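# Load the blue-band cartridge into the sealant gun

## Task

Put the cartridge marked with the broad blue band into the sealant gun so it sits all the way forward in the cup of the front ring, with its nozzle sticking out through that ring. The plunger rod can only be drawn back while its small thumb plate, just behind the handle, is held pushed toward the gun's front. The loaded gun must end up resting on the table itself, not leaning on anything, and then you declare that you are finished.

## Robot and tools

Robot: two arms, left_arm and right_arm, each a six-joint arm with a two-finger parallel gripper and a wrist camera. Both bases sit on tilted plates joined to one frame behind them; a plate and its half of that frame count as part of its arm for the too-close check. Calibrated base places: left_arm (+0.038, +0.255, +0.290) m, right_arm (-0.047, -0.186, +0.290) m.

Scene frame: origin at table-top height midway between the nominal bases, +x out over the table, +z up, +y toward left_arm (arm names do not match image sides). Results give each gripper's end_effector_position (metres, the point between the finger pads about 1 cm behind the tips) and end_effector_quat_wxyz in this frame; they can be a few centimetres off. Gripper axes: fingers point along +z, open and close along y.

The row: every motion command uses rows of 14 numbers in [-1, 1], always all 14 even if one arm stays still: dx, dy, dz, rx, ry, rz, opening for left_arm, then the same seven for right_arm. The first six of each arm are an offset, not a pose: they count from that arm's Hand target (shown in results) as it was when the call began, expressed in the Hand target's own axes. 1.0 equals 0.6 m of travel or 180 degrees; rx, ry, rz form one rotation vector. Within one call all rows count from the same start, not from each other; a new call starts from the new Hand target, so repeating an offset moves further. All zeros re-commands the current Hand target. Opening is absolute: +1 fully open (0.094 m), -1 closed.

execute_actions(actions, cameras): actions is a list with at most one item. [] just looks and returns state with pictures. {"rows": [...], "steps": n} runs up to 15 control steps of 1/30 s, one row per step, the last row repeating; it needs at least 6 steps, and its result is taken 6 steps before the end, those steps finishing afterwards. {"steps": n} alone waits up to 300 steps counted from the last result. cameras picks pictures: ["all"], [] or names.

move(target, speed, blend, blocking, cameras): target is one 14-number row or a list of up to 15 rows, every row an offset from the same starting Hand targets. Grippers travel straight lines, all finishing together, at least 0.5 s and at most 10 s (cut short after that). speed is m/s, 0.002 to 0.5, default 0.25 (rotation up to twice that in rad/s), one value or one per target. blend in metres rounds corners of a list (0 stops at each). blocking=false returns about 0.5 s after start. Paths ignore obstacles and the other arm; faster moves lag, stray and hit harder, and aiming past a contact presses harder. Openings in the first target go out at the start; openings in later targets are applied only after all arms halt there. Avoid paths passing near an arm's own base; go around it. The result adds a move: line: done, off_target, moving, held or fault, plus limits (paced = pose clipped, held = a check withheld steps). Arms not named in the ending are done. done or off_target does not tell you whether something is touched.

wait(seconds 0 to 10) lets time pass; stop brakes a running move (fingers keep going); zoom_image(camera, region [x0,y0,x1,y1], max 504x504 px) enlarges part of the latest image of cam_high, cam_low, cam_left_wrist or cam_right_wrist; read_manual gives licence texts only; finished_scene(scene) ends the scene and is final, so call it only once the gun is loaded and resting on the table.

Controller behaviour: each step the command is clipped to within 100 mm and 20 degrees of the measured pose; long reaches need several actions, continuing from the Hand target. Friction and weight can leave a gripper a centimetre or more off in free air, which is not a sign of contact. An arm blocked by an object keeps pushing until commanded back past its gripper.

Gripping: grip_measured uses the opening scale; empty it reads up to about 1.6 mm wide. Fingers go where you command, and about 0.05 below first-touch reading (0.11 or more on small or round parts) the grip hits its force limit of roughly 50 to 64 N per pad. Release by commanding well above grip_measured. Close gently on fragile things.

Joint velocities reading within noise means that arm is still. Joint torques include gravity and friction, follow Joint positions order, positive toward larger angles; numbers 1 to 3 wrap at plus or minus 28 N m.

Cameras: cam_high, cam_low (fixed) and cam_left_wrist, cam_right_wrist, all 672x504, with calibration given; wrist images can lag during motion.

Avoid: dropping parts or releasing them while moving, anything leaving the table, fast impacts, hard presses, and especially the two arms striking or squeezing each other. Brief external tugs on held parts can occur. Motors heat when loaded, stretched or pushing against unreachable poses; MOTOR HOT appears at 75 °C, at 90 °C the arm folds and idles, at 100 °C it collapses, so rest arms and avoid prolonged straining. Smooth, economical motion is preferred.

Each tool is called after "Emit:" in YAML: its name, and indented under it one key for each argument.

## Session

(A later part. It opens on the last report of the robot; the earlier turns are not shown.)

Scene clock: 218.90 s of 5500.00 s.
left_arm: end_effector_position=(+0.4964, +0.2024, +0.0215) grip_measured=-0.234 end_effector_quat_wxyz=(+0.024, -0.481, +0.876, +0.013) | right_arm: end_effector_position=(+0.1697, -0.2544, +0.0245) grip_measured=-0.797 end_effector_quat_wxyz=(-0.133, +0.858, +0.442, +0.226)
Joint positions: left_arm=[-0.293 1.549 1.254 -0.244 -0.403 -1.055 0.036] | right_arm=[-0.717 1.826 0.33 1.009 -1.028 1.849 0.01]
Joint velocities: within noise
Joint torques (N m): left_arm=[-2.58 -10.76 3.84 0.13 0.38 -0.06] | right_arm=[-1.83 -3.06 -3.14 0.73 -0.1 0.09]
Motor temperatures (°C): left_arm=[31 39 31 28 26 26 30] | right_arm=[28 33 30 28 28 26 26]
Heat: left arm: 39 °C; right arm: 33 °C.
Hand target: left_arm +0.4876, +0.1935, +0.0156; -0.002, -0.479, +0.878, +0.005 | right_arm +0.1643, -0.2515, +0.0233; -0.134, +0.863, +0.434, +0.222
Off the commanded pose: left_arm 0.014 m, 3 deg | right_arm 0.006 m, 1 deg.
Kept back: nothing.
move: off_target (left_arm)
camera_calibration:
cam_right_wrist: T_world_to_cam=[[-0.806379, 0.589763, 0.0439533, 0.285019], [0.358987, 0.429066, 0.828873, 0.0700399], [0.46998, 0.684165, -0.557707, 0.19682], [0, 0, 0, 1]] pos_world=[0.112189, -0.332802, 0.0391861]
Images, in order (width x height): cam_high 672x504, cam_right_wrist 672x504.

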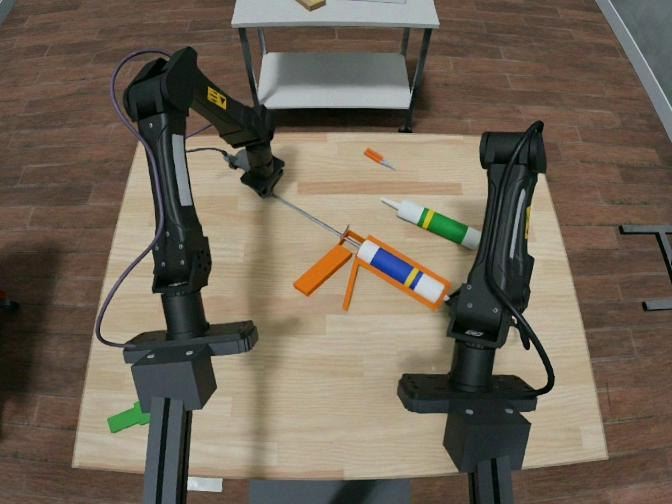

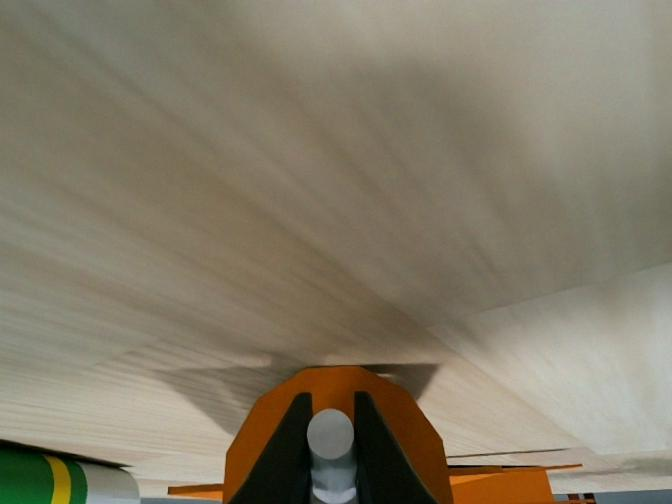

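Emit:
move:
  target: [0,0,0,0,0,0,-0.6,-0.029,0,-0.0167,0,0,0,-1]
  speed: 0.04
  cameras: ["cam_right_wrist","cam_high","cam_left_wrist"]

Emit:
zoom_image:
  camera: "cam_right_wrist"
  region: [200, 254, 450, 504]

Emit:
zoom_image:
  camera: "cam_high"
  region: [320, 200, 470, 320]

Scene clock: 220.23 s of 5500.00 s.
left_arm: end_effector_position=(+0.4925, +0.1977, +0.0213) grip_measured=-0.234 end_effector_quat_wxyz=(+0.010, -0.479, +0.878, +0.005) | right_arm: end_effector_position=(+0.1604, -0.2591, +0.0247) grip_measured=-0.797 end_effector_quat_wxyz=(-0.140, +0.859, +0.435, +0.230)
Joint positions: left_arm=[-0.293 1.549 1.254 -0.26 -0.375 -1.055 0.036] | right_arm=[-0.755 1.875 0.338 1.019 -1.076 1.828 0.01]
Joint velocities: within noise
Joint torques (N m): left_arm=[-2.58 -10.65 3.89 0.24 0.15 -0.06] | right_arm=[-5.15 -2.85 -1.57 0.17 -0.25 -0.24]
Motor temperatures (°C): left_arm=[31 39 31 28 26 26 30] | right_arm=[28 33 30 28 28 26 26]
Heat: left arm: 39 °C; right arm: 33 °C.
Hand target: left_arm +0.4876, +0.1935, +0.0156; -0.002, -0.479, +0.878, +0.005 | right_arm +0.1525, -0.2677, +0.0233; -0.134, +0.863, +0.434, +0.222
Off the commanded pose: left_arm 0.009 m, 1 deg | right_arm 0.012 m, 1 deg.
Kept back: nothing.
move: off_target (right_arm)
camera_calibration:
cam_left_wrist: T_world_to_cam=[[0.831821, -0.554962, 0.00954762, -0.299246], [-0.511031, -0.759034, 0.403379, 0.431515], [-0.216613, -0.340418, -0.914983, 0.28046], [0, 0, 0, 1]] pos_world=[0.530188, 0.256938, 0.0854092]
cam_right_wrist: T_world_to_cam=[[-0.799391, 0.598253, 0.0553843, 0.281088], [0.364952, 0.410281, 0.835751, 0.0692878], [0.477268, 0.688304, -0.546309, 0.204201], [0, 0, 0, 1]] pos_world=[0.101953, -0.337142, 0.0380818]
Images, in order (width x height): cam_high 672x504, cam_left_wrist 672x504, cam_right_wrist 672x504.

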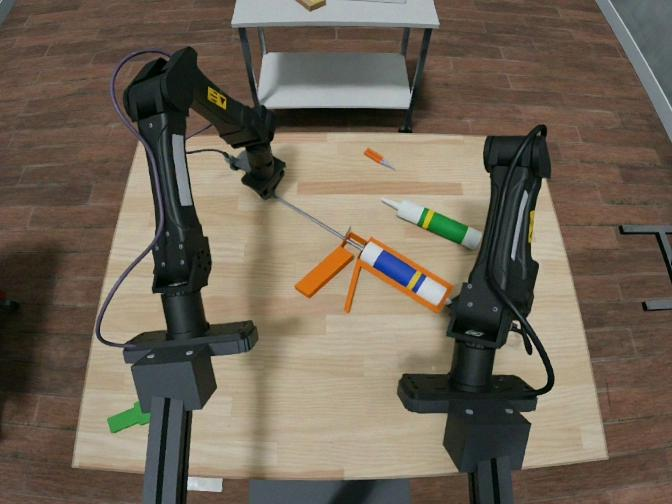

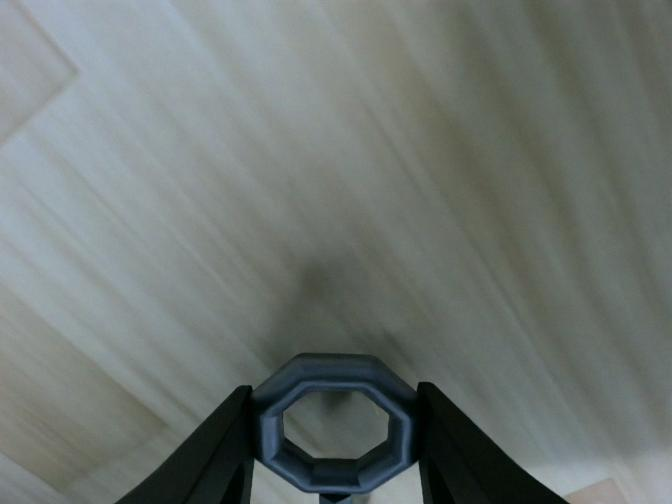

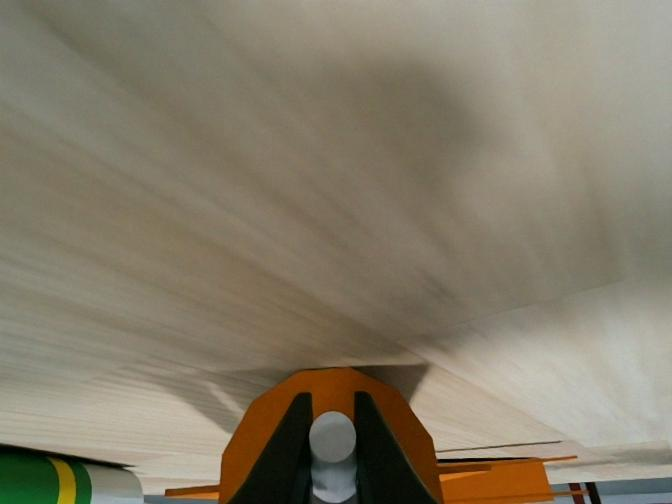

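Scaled by 2.016 from the camera's 672x504 image, which has a finer 960x720 frame.

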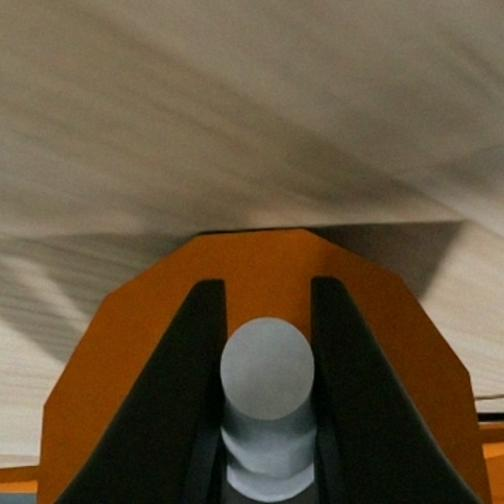

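Scaled by 3.360 from the camera's 672x504 image, which has a finer 960x720 frame.

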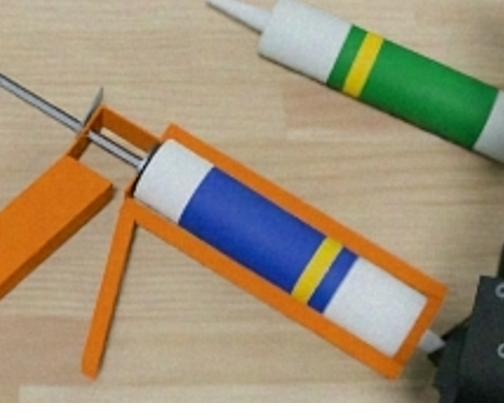

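Emit:
move:
  target: [-0.033,0,0,0,0,0,-0.6,-0.0217,0,-0.0125,0,0,0,-1]
  speed: 0.04
  cameras: ["cam_right_wrist","cam_high"]

Emit:
zoom_image:
  camera: "cam_right_wrist"
  region: [200, 254, 450, 504]

Emit:
zoom_image:
  camera: "cam_high"
  region: [320, 200, 470, 320]

Scene clock: 221.37 s of 5500.00 s.
left_arm: end_effector_position=(+0.4912, +0.1981, +0.0212) grip_measured=-0.234 end_effector_quat_wxyz=(-0.016, -0.478, +0.878, -0.011) | right_arm: end_effector_position=(+0.1580, -0.2658, +0.0265) grip_measured=-0.797 end_effector_quat_wxyz=(-0.145, +0.849, +0.444, +0.247)
Joint positions: left_arm=[-0.264 1.549 1.279 -0.31 -0.296 -1.047 0.036] | right_arm=[-0.796 1.907 0.367 0.994 -1.146 1.768 0.01]
Joint velocities: within noise
Joint torques (N m): left_arm=[-0.91 -11.02 5.33 0.37 -0.18 0.06] | right_arm=[-6.35 -2.78 -1.62 -0.08 -0.11 -0.28]
Motor temperatures (°C): left_arm=[31 40 31 28 26 26 30] | right_arm=[28 33 30 28 28 26 26]
Heat: left arm: 40 °C; right arm: 33 °C.
Hand target: left_arm +0.4983, +0.2102, +0.0156; -0.002, -0.479, +0.878, +0.005 | right_arm +0.1437, -0.2799, +0.0233; -0.134, +0.863, +0.434, +0.222
Off the commanded pose: left_arm 0.015 m, 2 deg | right_arm 0.020 m, 4 deg.
Kept back: nothing.
move: off_target (left_arm, right_arm)
camera_calibration:
cam_right_wrist: T_world_to_cam=[[-0.813587, 0.579835, 0.0432073, 0.280686], [0.329791, 0.398986, 0.855598, 0.073481], [0.478867, 0.710353, -0.515835, 0.215676], [0, 0, 0, 1]] pos_world=[0.100849, -0.345276, 0.0362555]
Images, in order (width x height): cam_high 672x504, cam_right_wrist 672x504.

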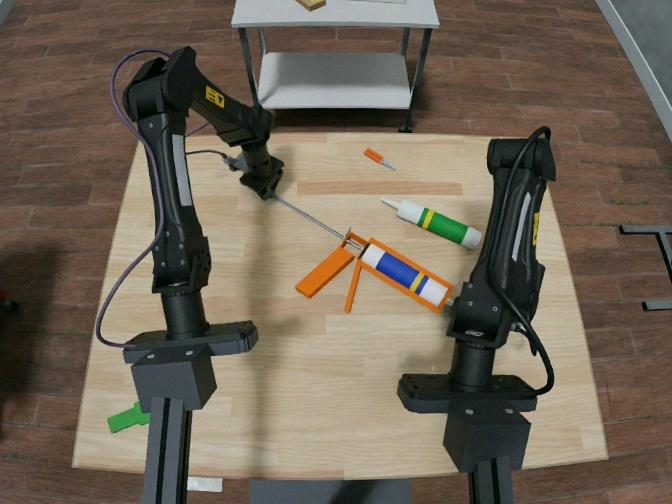

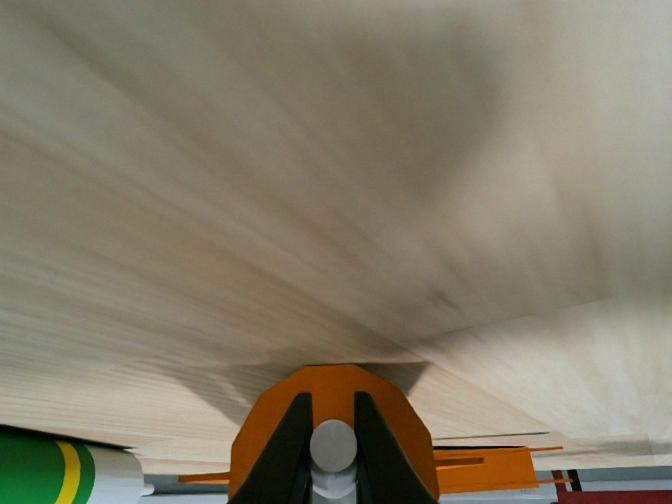

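Scaled by 2.016 from the camera's 672x504 image, which has a finer 960x720 frame.

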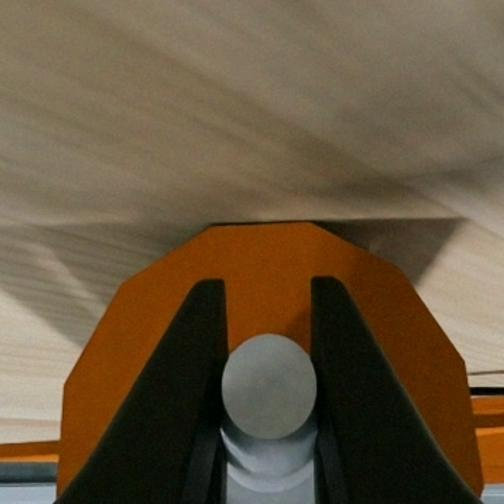

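Scaled by 3.360 from the camera's 672x504 image, which has a finer 960x720 frame.

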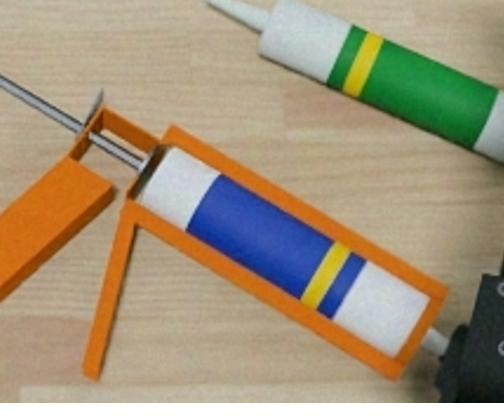

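Emit:
zoom_image:
  camera: "cam_high"
  region: [400, 250, 460, 320]

Emit:
move:
  target: [-0.008,0,0,0,0,0,-0.6,-0.0217,0,-0.0125,0,0,0,-1]
  speed: 0.04
  cameras: ["cam_right_wrist","cam_high"]

Emit:
zoom_image:
  camera: "cam_high"
  region: [400, 250, 460, 320]

Emit:
zoom_image:
  camera: "cam_high"
  region: [320, 200, 470, 320]

Scaled by 7.200 from the camera's 672x504 image, which has a finer 960x720 frame.

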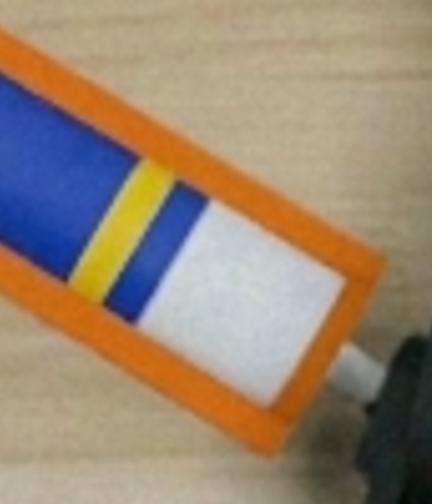

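Scene clock: 222.43 s of 5500.00 s.
left_arm: end_effector_position=(+0.4835, +0.1917, +0.0217) grip_measured=-0.234 end_effector_quat_wxyz=(-0.040, -0.474, +0.879, -0.021) | right_arm: end_effector_position=(+0.1499, -0.2726, +0.0270) grip_measured=-0.797 end_effector_quat_wxyz=(-0.154, +0.847, +0.442, +0.252)
Joint positions: left_arm=[-0.262 1.549 1.28 -0.341 -0.253 -1.047 0.036] | right_arm=[-0.838 1.938 0.399 0.92 -1.202 1.697 0.01]
Joint velocities: within noise
Joint torques (N m): left_arm=[-0.17 -11.28 5.97 0.46 -0.58 0.1] | right_arm=[-7.49 -2.81 -1.44 -0.13 0.01 -0.26]
Motor temperatures (°C): left_arm=[31 40 31 28 26 26 30] | right_arm=[28 33 30 28 28 26 26]
Heat: left arm: 40 °C; right arm: 33 °C.
Hand target: left_arm +0.5009, +0.2141, +0.0156; -0.002, -0.479, +0.878, +0.005 | right_arm +0.1349, -0.2921, +0.0233; -0.134, +0.863, +0.434, +0.222
Off the commanded pose: left_arm 0.029 m, 5 deg | right_arm 0.025 m, 5 deg.
Kept back: nothing.
move: off_target (left_arm, right_arm)
camera_calibration:
cam_right_wrist: T_world_to_cam=[[-0.814232, 0.577975, 0.0545084, 0.277339], [0.327916, 0.380404, 0.864734, 0.0733999], [0.479059, 0.721968, -0.499264, 0.227298], [0, 0, 0, 1]] pos_world=[0.0928605, -0.352319, 0.0348929]
Images, in order (width x height): cam_high 672x504, cam_right_wrist 672x504.

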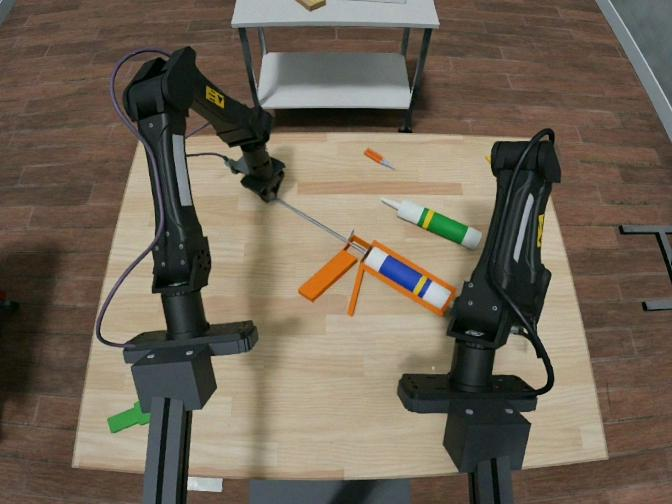

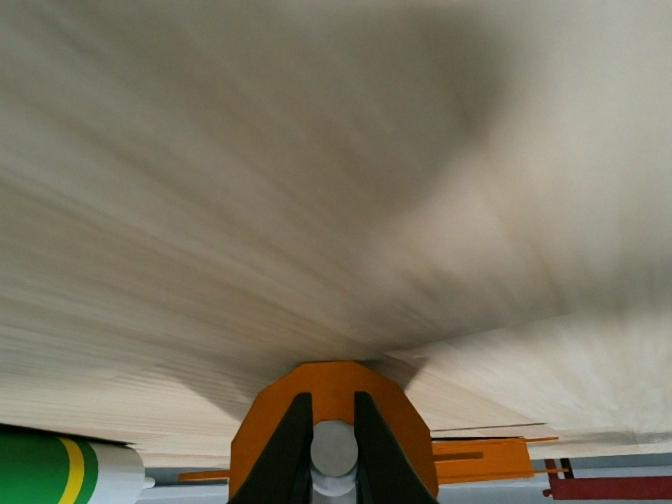

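Scaled by 7.200 from the camera's 672x504 image, which has a finer 960x720 frame.

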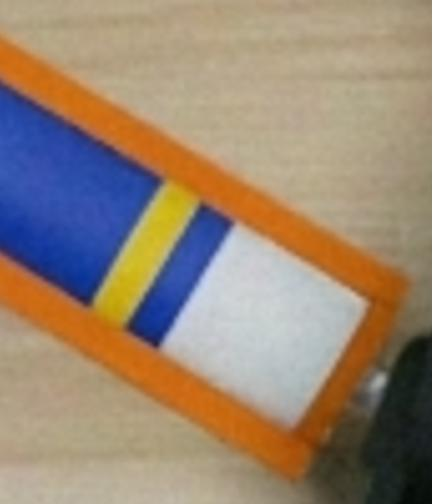

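Scaled by 3.360 from the camera's 672x504 image, which has a finer 960x720 frame.

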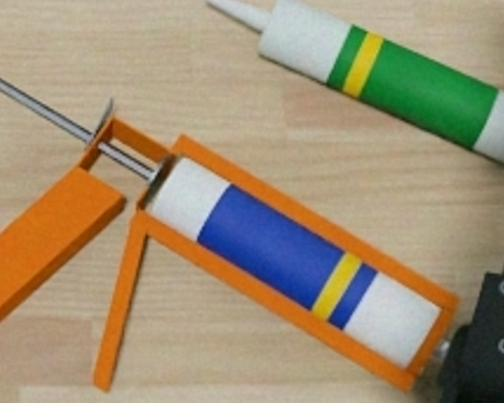

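Emit:
move:
  target: [0.045,0,0,0,0,0,-0.6,0.0,0,0,0,0,0,-1]
  speed: 0.05
  cameras: ["cam_high"]

Emit:
zoom_image:
  camera: "cam_high"
  region: [400, 250, 460, 320]

Scene clock: 224.67 s of 5500.00 s.
left_arm: end_effector_position=(+0.4822, +0.1843, +0.0229) grip_measured=-0.234 end_effector_quat_wxyz=(-0.030, -0.473, +0.881, -0.018) | right_arm: end_effector_position=(+0.1462, -0.2766, +0.0269) grip_measured=-0.797 end_effector_quat_wxyz=(-0.151, +0.851, +0.439, +0.245)
Joint positions: left_arm=[-0.293 1.549 1.264 -0.318 -0.294 -1.058 0.036] | right_arm=[-0.851 1.938 0.401 0.897 -1.196 1.684 0.01]
Joint velocities: within noise
Joint torques (N m): left_arm=[-3.06 -10.69 2.7 0.66 -0.72 -0.06] | right_arm=[-6.46 -2.82 -1.29 -0.09 -0.01 -0.25]
Motor temperatures (°C): left_arm=[31 40 31 28 26 26 30] | right_arm=[28 33 30 28 28 26 26]
Heat: left arm: 40 °C; right arm: 33 °C.
Hand target: left_arm +0.4862, +0.1914, +0.0155; -0.002, -0.479, +0.878, +0.005 | right_arm +0.1349, -0.2920, +0.0233; -0.134, +0.863, +0.434, +0.222
Off the commanded pose: left_arm 0.011 m, 4 deg | right_arm 0.020 m, 4 deg.
Kept back: nothing.
move: off_target (left_arm, right_arm)
Images, in order (width x height): cam_high 672x504.

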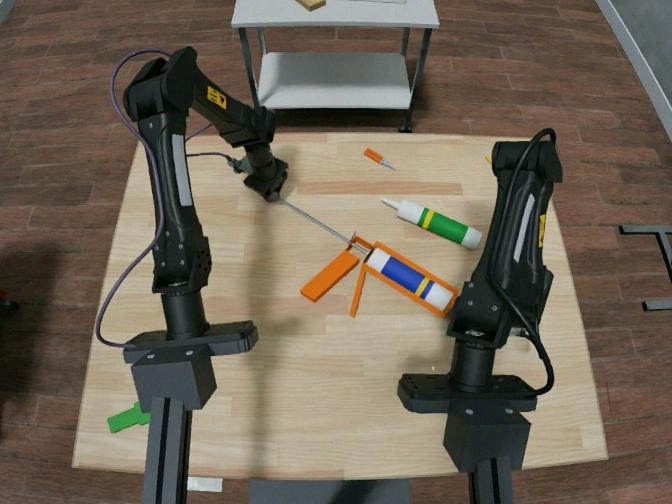

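Scaled by 7.200 from the camera's 672x504 image, which has a finer 960x720 frame.

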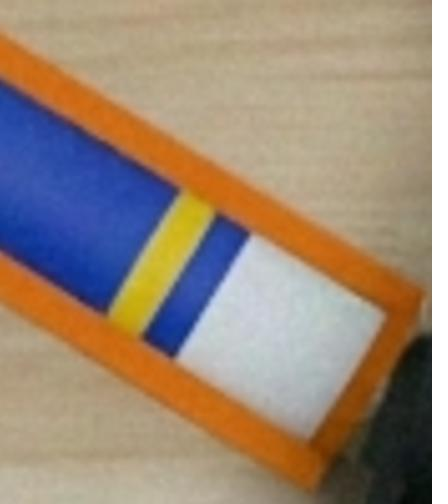

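Emit:
move:
  target: [0,0,0,0,0,0,-0.6,0.020,0,0.0117,0,0,0,-1]
  speed: 0.04
  cameras: ["cam_high"]

Emit:
move:
  target: [0,0,0,0,0,0,-0.6,0,0,0,0,0,0,-0.6]
  speed: 0.04
  cameras: ["cam_high","cam_right_wrist"]

Emit:
zoom_image:
  camera: "cam_high"
  region: [400, 250, 460, 320]

Scene clock: 225.67 s of 5500.00 s.
left_arm: end_effector_position=(+0.4824, +0.1841, +0.0229) grip_measured=-0.234 end_effector_quat_wxyz=(-0.030, -0.473, +0.881, -0.018) | right_arm: end_effector_position=(+0.1464, -0.2766, +0.0264) grip_measured=-0.797 end_effector_quat_wxyz=(-0.150, +0.855, +0.433, +0.242)
Joint positions: left_arm=[-0.294 1.549 1.263 -0.316 -0.294 -1.058 0.036] | right_arm=[-0.849 1.938 0.397 0.91 -1.188 1.707 0.01]
Joint velocities: within noise
Joint torques (N m): left_arm=[-3.04 -10.67 2.67 0.68 -0.71 -0.07] | right_arm=[-2.78 -4.82 -3.1 0.4 0.18 0.09]
Motor temperatures (°C): left_arm=[31 40 31 28 26 26 30] | right_arm=[28 33 30 28 28 26 26]
Heat: left arm: 40 °C; right arm: 33 °C.
Hand target: left_arm +0.4862, +0.1914, +0.0155; -0.002, -0.479, +0.878, +0.005 | right_arm +0.1431, -0.2808, +0.0232; -0.134, +0.863, +0.435, +0.222
Off the commanded pose: left_arm 0.011 m, 4 deg | right_arm 0.006 m, 3 deg.
Kept back: nothing.
move: off_target (left_arm, right_arm)
Images, in order (width x height): cam_high 672x504.

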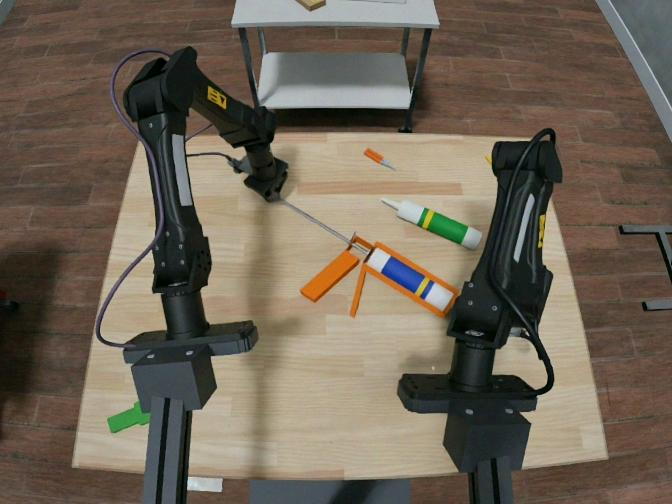

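Scene clock: 226.37 s of 5500.00 s.
left_arm: end_effector_position=(+0.4825, +0.1847, +0.0229) grip_measured=-0.234 end_effector_quat_wxyz=(-0.029, -0.473, +0.881, -0.017) | right_arm: end_effector_position=(+0.1431, -0.2824, +0.0221) grip_measured=-0.601 end_effector_quat_wxyz=(-0.138, +0.860, +0.437, +0.224)
Joint positions: left_arm=[-0.294 1.549 1.263 -0.316 -0.297 -1.058 0.036] | right_arm=[-0.848 1.938 0.397 0.91 -1.142 1.704 0.019]
Joint velocities: within noise
Joint torques (N m): left_arm=[-3.04 -10.66 2.69 0.68 -0.69 -0.06] | right_arm=[-2.78 -4.74 -3.18 0.46 -0.1 0.11]
Motor temperatures (°C): left_arm=[31 40 31 28 26 26 30] | right_arm=[28 33 30 28 28 26 26]
Heat: left arm: 40 °C; right arm: 33 °C.
Hand target: left_arm +0.4862, +0.1914, +0.0155; -0.002, -0.479, +0.878, +0.005 | right_arm +0.1431, -0.2807, +0.0233; -0.134, +0.863, +0.434, +0.222
Off the commanded pose: left_arm 0.011 m, 4 deg | right_arm 0.002 m, 1 deg.
Kept back: nothing.
move: off_target (left_arm)
camera_calibration:
cam_right_wrist: T_world_to_cam=[[-0.800388, 0.596792, 0.0567307, 0.280999], [0.371248, 0.419137, 0.828552, 0.0891077], [0.470696, 0.684224, -0.55703, 0.227093], [0, 0, 0, 1]] pos_world=[0.0849352, -0.360429, 0.036726]
Images, in order (width x height): cam_high 672x504, cam_right_wrist 672x504.

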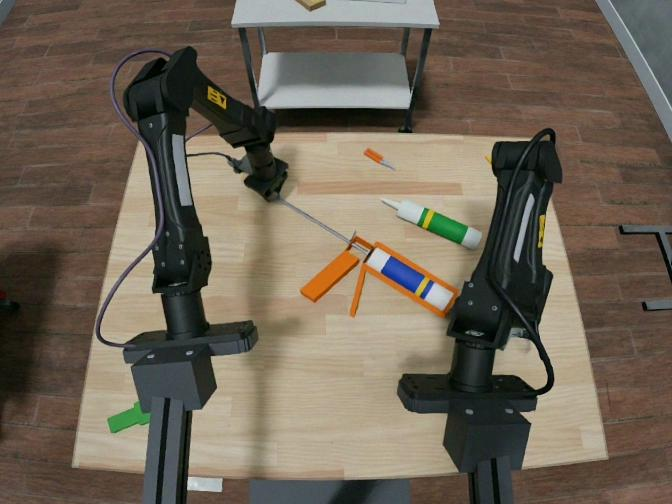

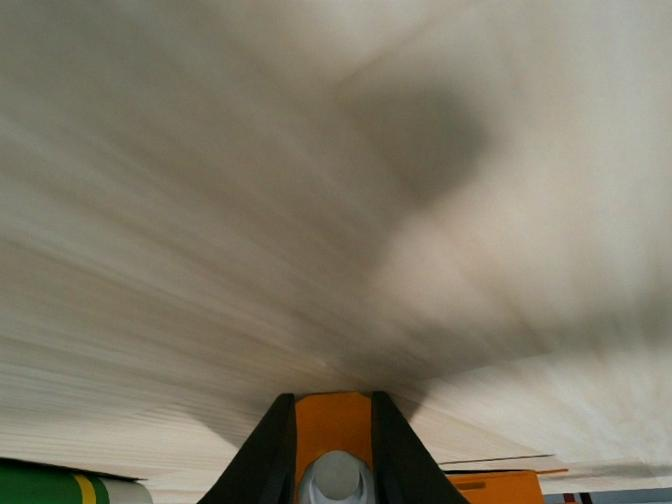

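Scaled by 7.200 from the camera's 672x504 image, which has a finer 960x720 frame.

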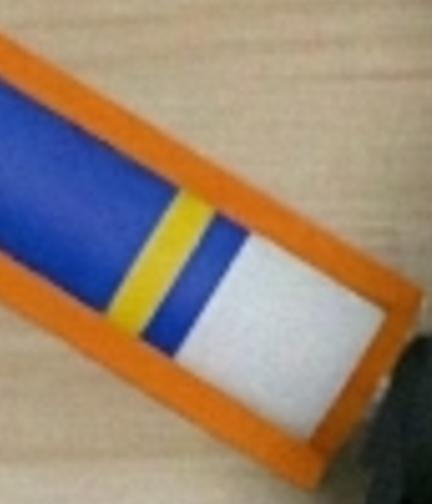

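Emit:
move:
  target:
    - [0,0,0,0,0,0,0.1,0,0,0,0,0,0,-0.3]
    - [0,0,-0.13,0,0,0,0.1,-0.02,0,-0.12,0,0,0,-0.3]
  speed: 0.08

Scene clock: 229.57 s of 5500.00 s.
left_arm: end_effector_position=(+0.4868, +0.1883, +0.0837) grip_measured=+0.098 end_effector_quat_wxyz=(-0.009, -0.476, +0.879, +0.002) | right_arm: end_effector_position=(+0.1152, -0.3165, +0.0730) grip_measured=-0.301 end_effector_quat_wxyz=(-0.138, +0.857, +0.448, +0.214)
Joint positions: left_arm=[-0.388 1.383 1.24 -0.467 -0.428 -1.118 0.052] | right_arm=[-1.128 1.813 0.531 -0.017 -1.288 0.983 0.033]
Joint velocities: within noise
Joint torques (N m): left_arm=[-3.62 -14.57 2.71 0.14 -0.2 -0.07] | right_arm=[-6.06 -4.26 -0.17 -0.63 -0.42 -0.14]
Motor temperatures (°C): left_arm=[31 41 31 28 26 26 30] | right_arm=[28 33 30 28 28 26 26]
Heat: left arm: 41 °C; right arm: 33 °C.
Hand target: left_arm +0.4868, +0.1909, +0.0935; -0.002, -0.479, +0.878, +0.005 | right_arm +0.1176, -0.3196, +0.0795; -0.134, +0.863, +0.434, +0.222
Off the commanded pose: left_arm 0.010 m, 1 deg | right_arm 0.008 m, 2 deg.
Kept back: nothing.
move: done
camera_calibration:
cam_left_wrist: T_world_to_cam=[[0.828556, -0.559897, -0.00319129, -0.296713], [-0.502211, -0.745686, 0.437878, 0.386584], [-0.247546, -0.361204, -0.899029, 0.350781], [0, 0, 0, 1]] pos_world=[0.526825, 0.248845, 0.145138]
cam_right_wrist: T_world_to_cam=[[-0.814098, 0.577529, 0.0608693, 0.27136], [0.372199, 0.438439, 0.81807, 0.0783226], [0.445772, 0.688645, -0.571888, 0.297211], [0, 0, 0, 1]] pos_world=[0.0592741, -0.395731, 0.0893803]

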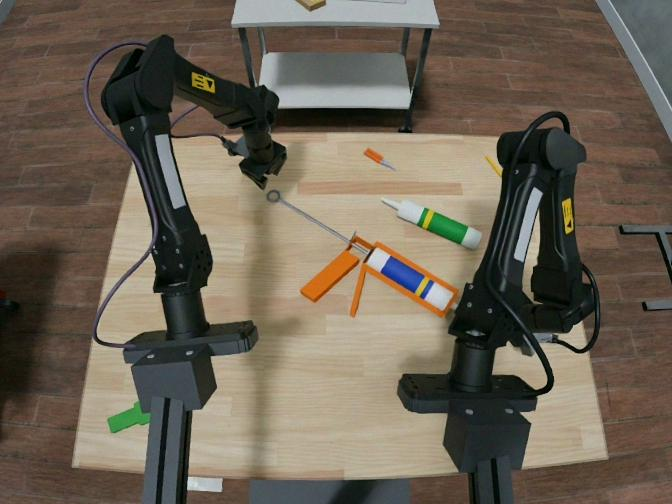

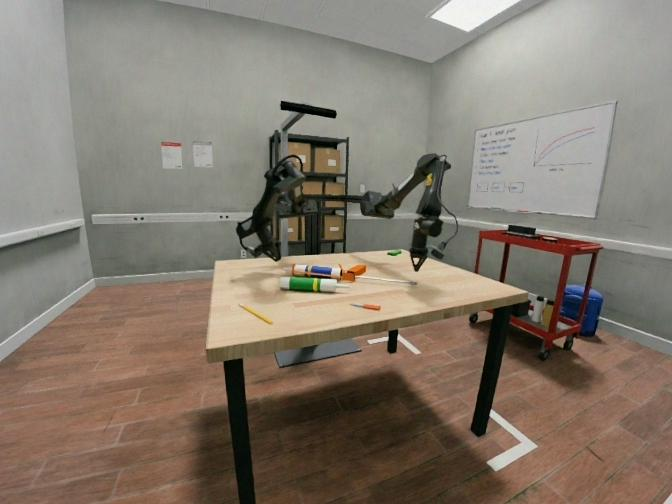

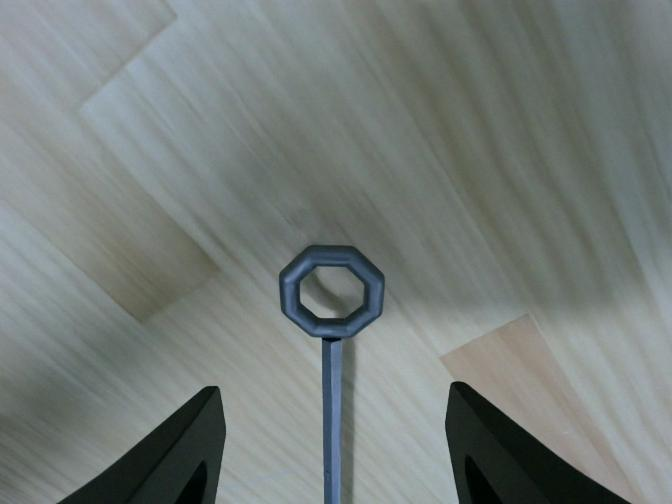

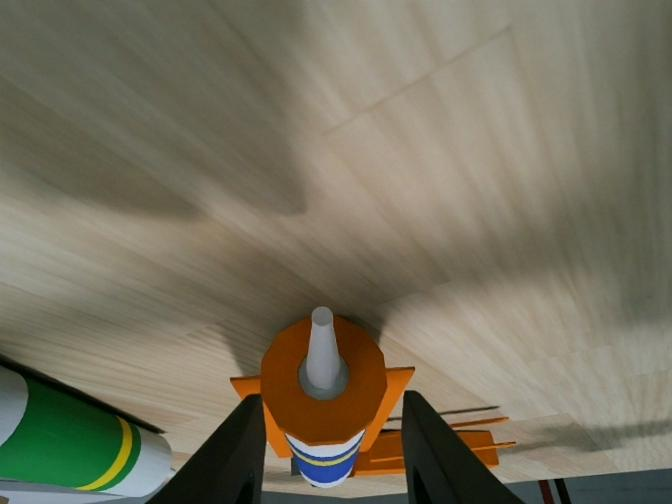

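Emit:
zoom_image:
  camera: "cam_right_wrist"
  region: [220, 290, 430, 500]

Emit:
zoom_image:
  camera: "cam_high"
  region: [340, 220, 470, 324]

Emit:
zoom_image:
  camera: "cam_low"
  region: [270, 250, 430, 300]

Scaled by 2.400 from the camera's 672x504 image, which has a finer 960x720 frame.

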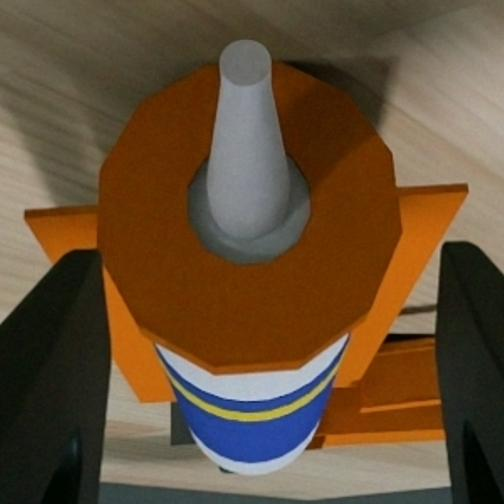

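Scaled by 3.877 from the camera's 672x504 image, which has a finer 960x720 frame.

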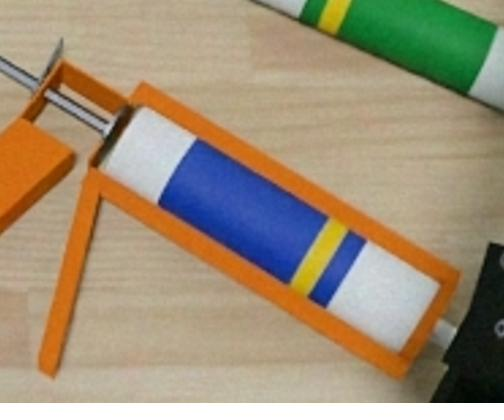

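Scaled by 3.150 from the camera's 672x504 image, which has a finer 960x720 frame.

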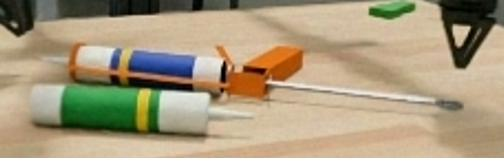

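Emit:
finished_scene:
  scene: 1

The scene is finished: the task was done.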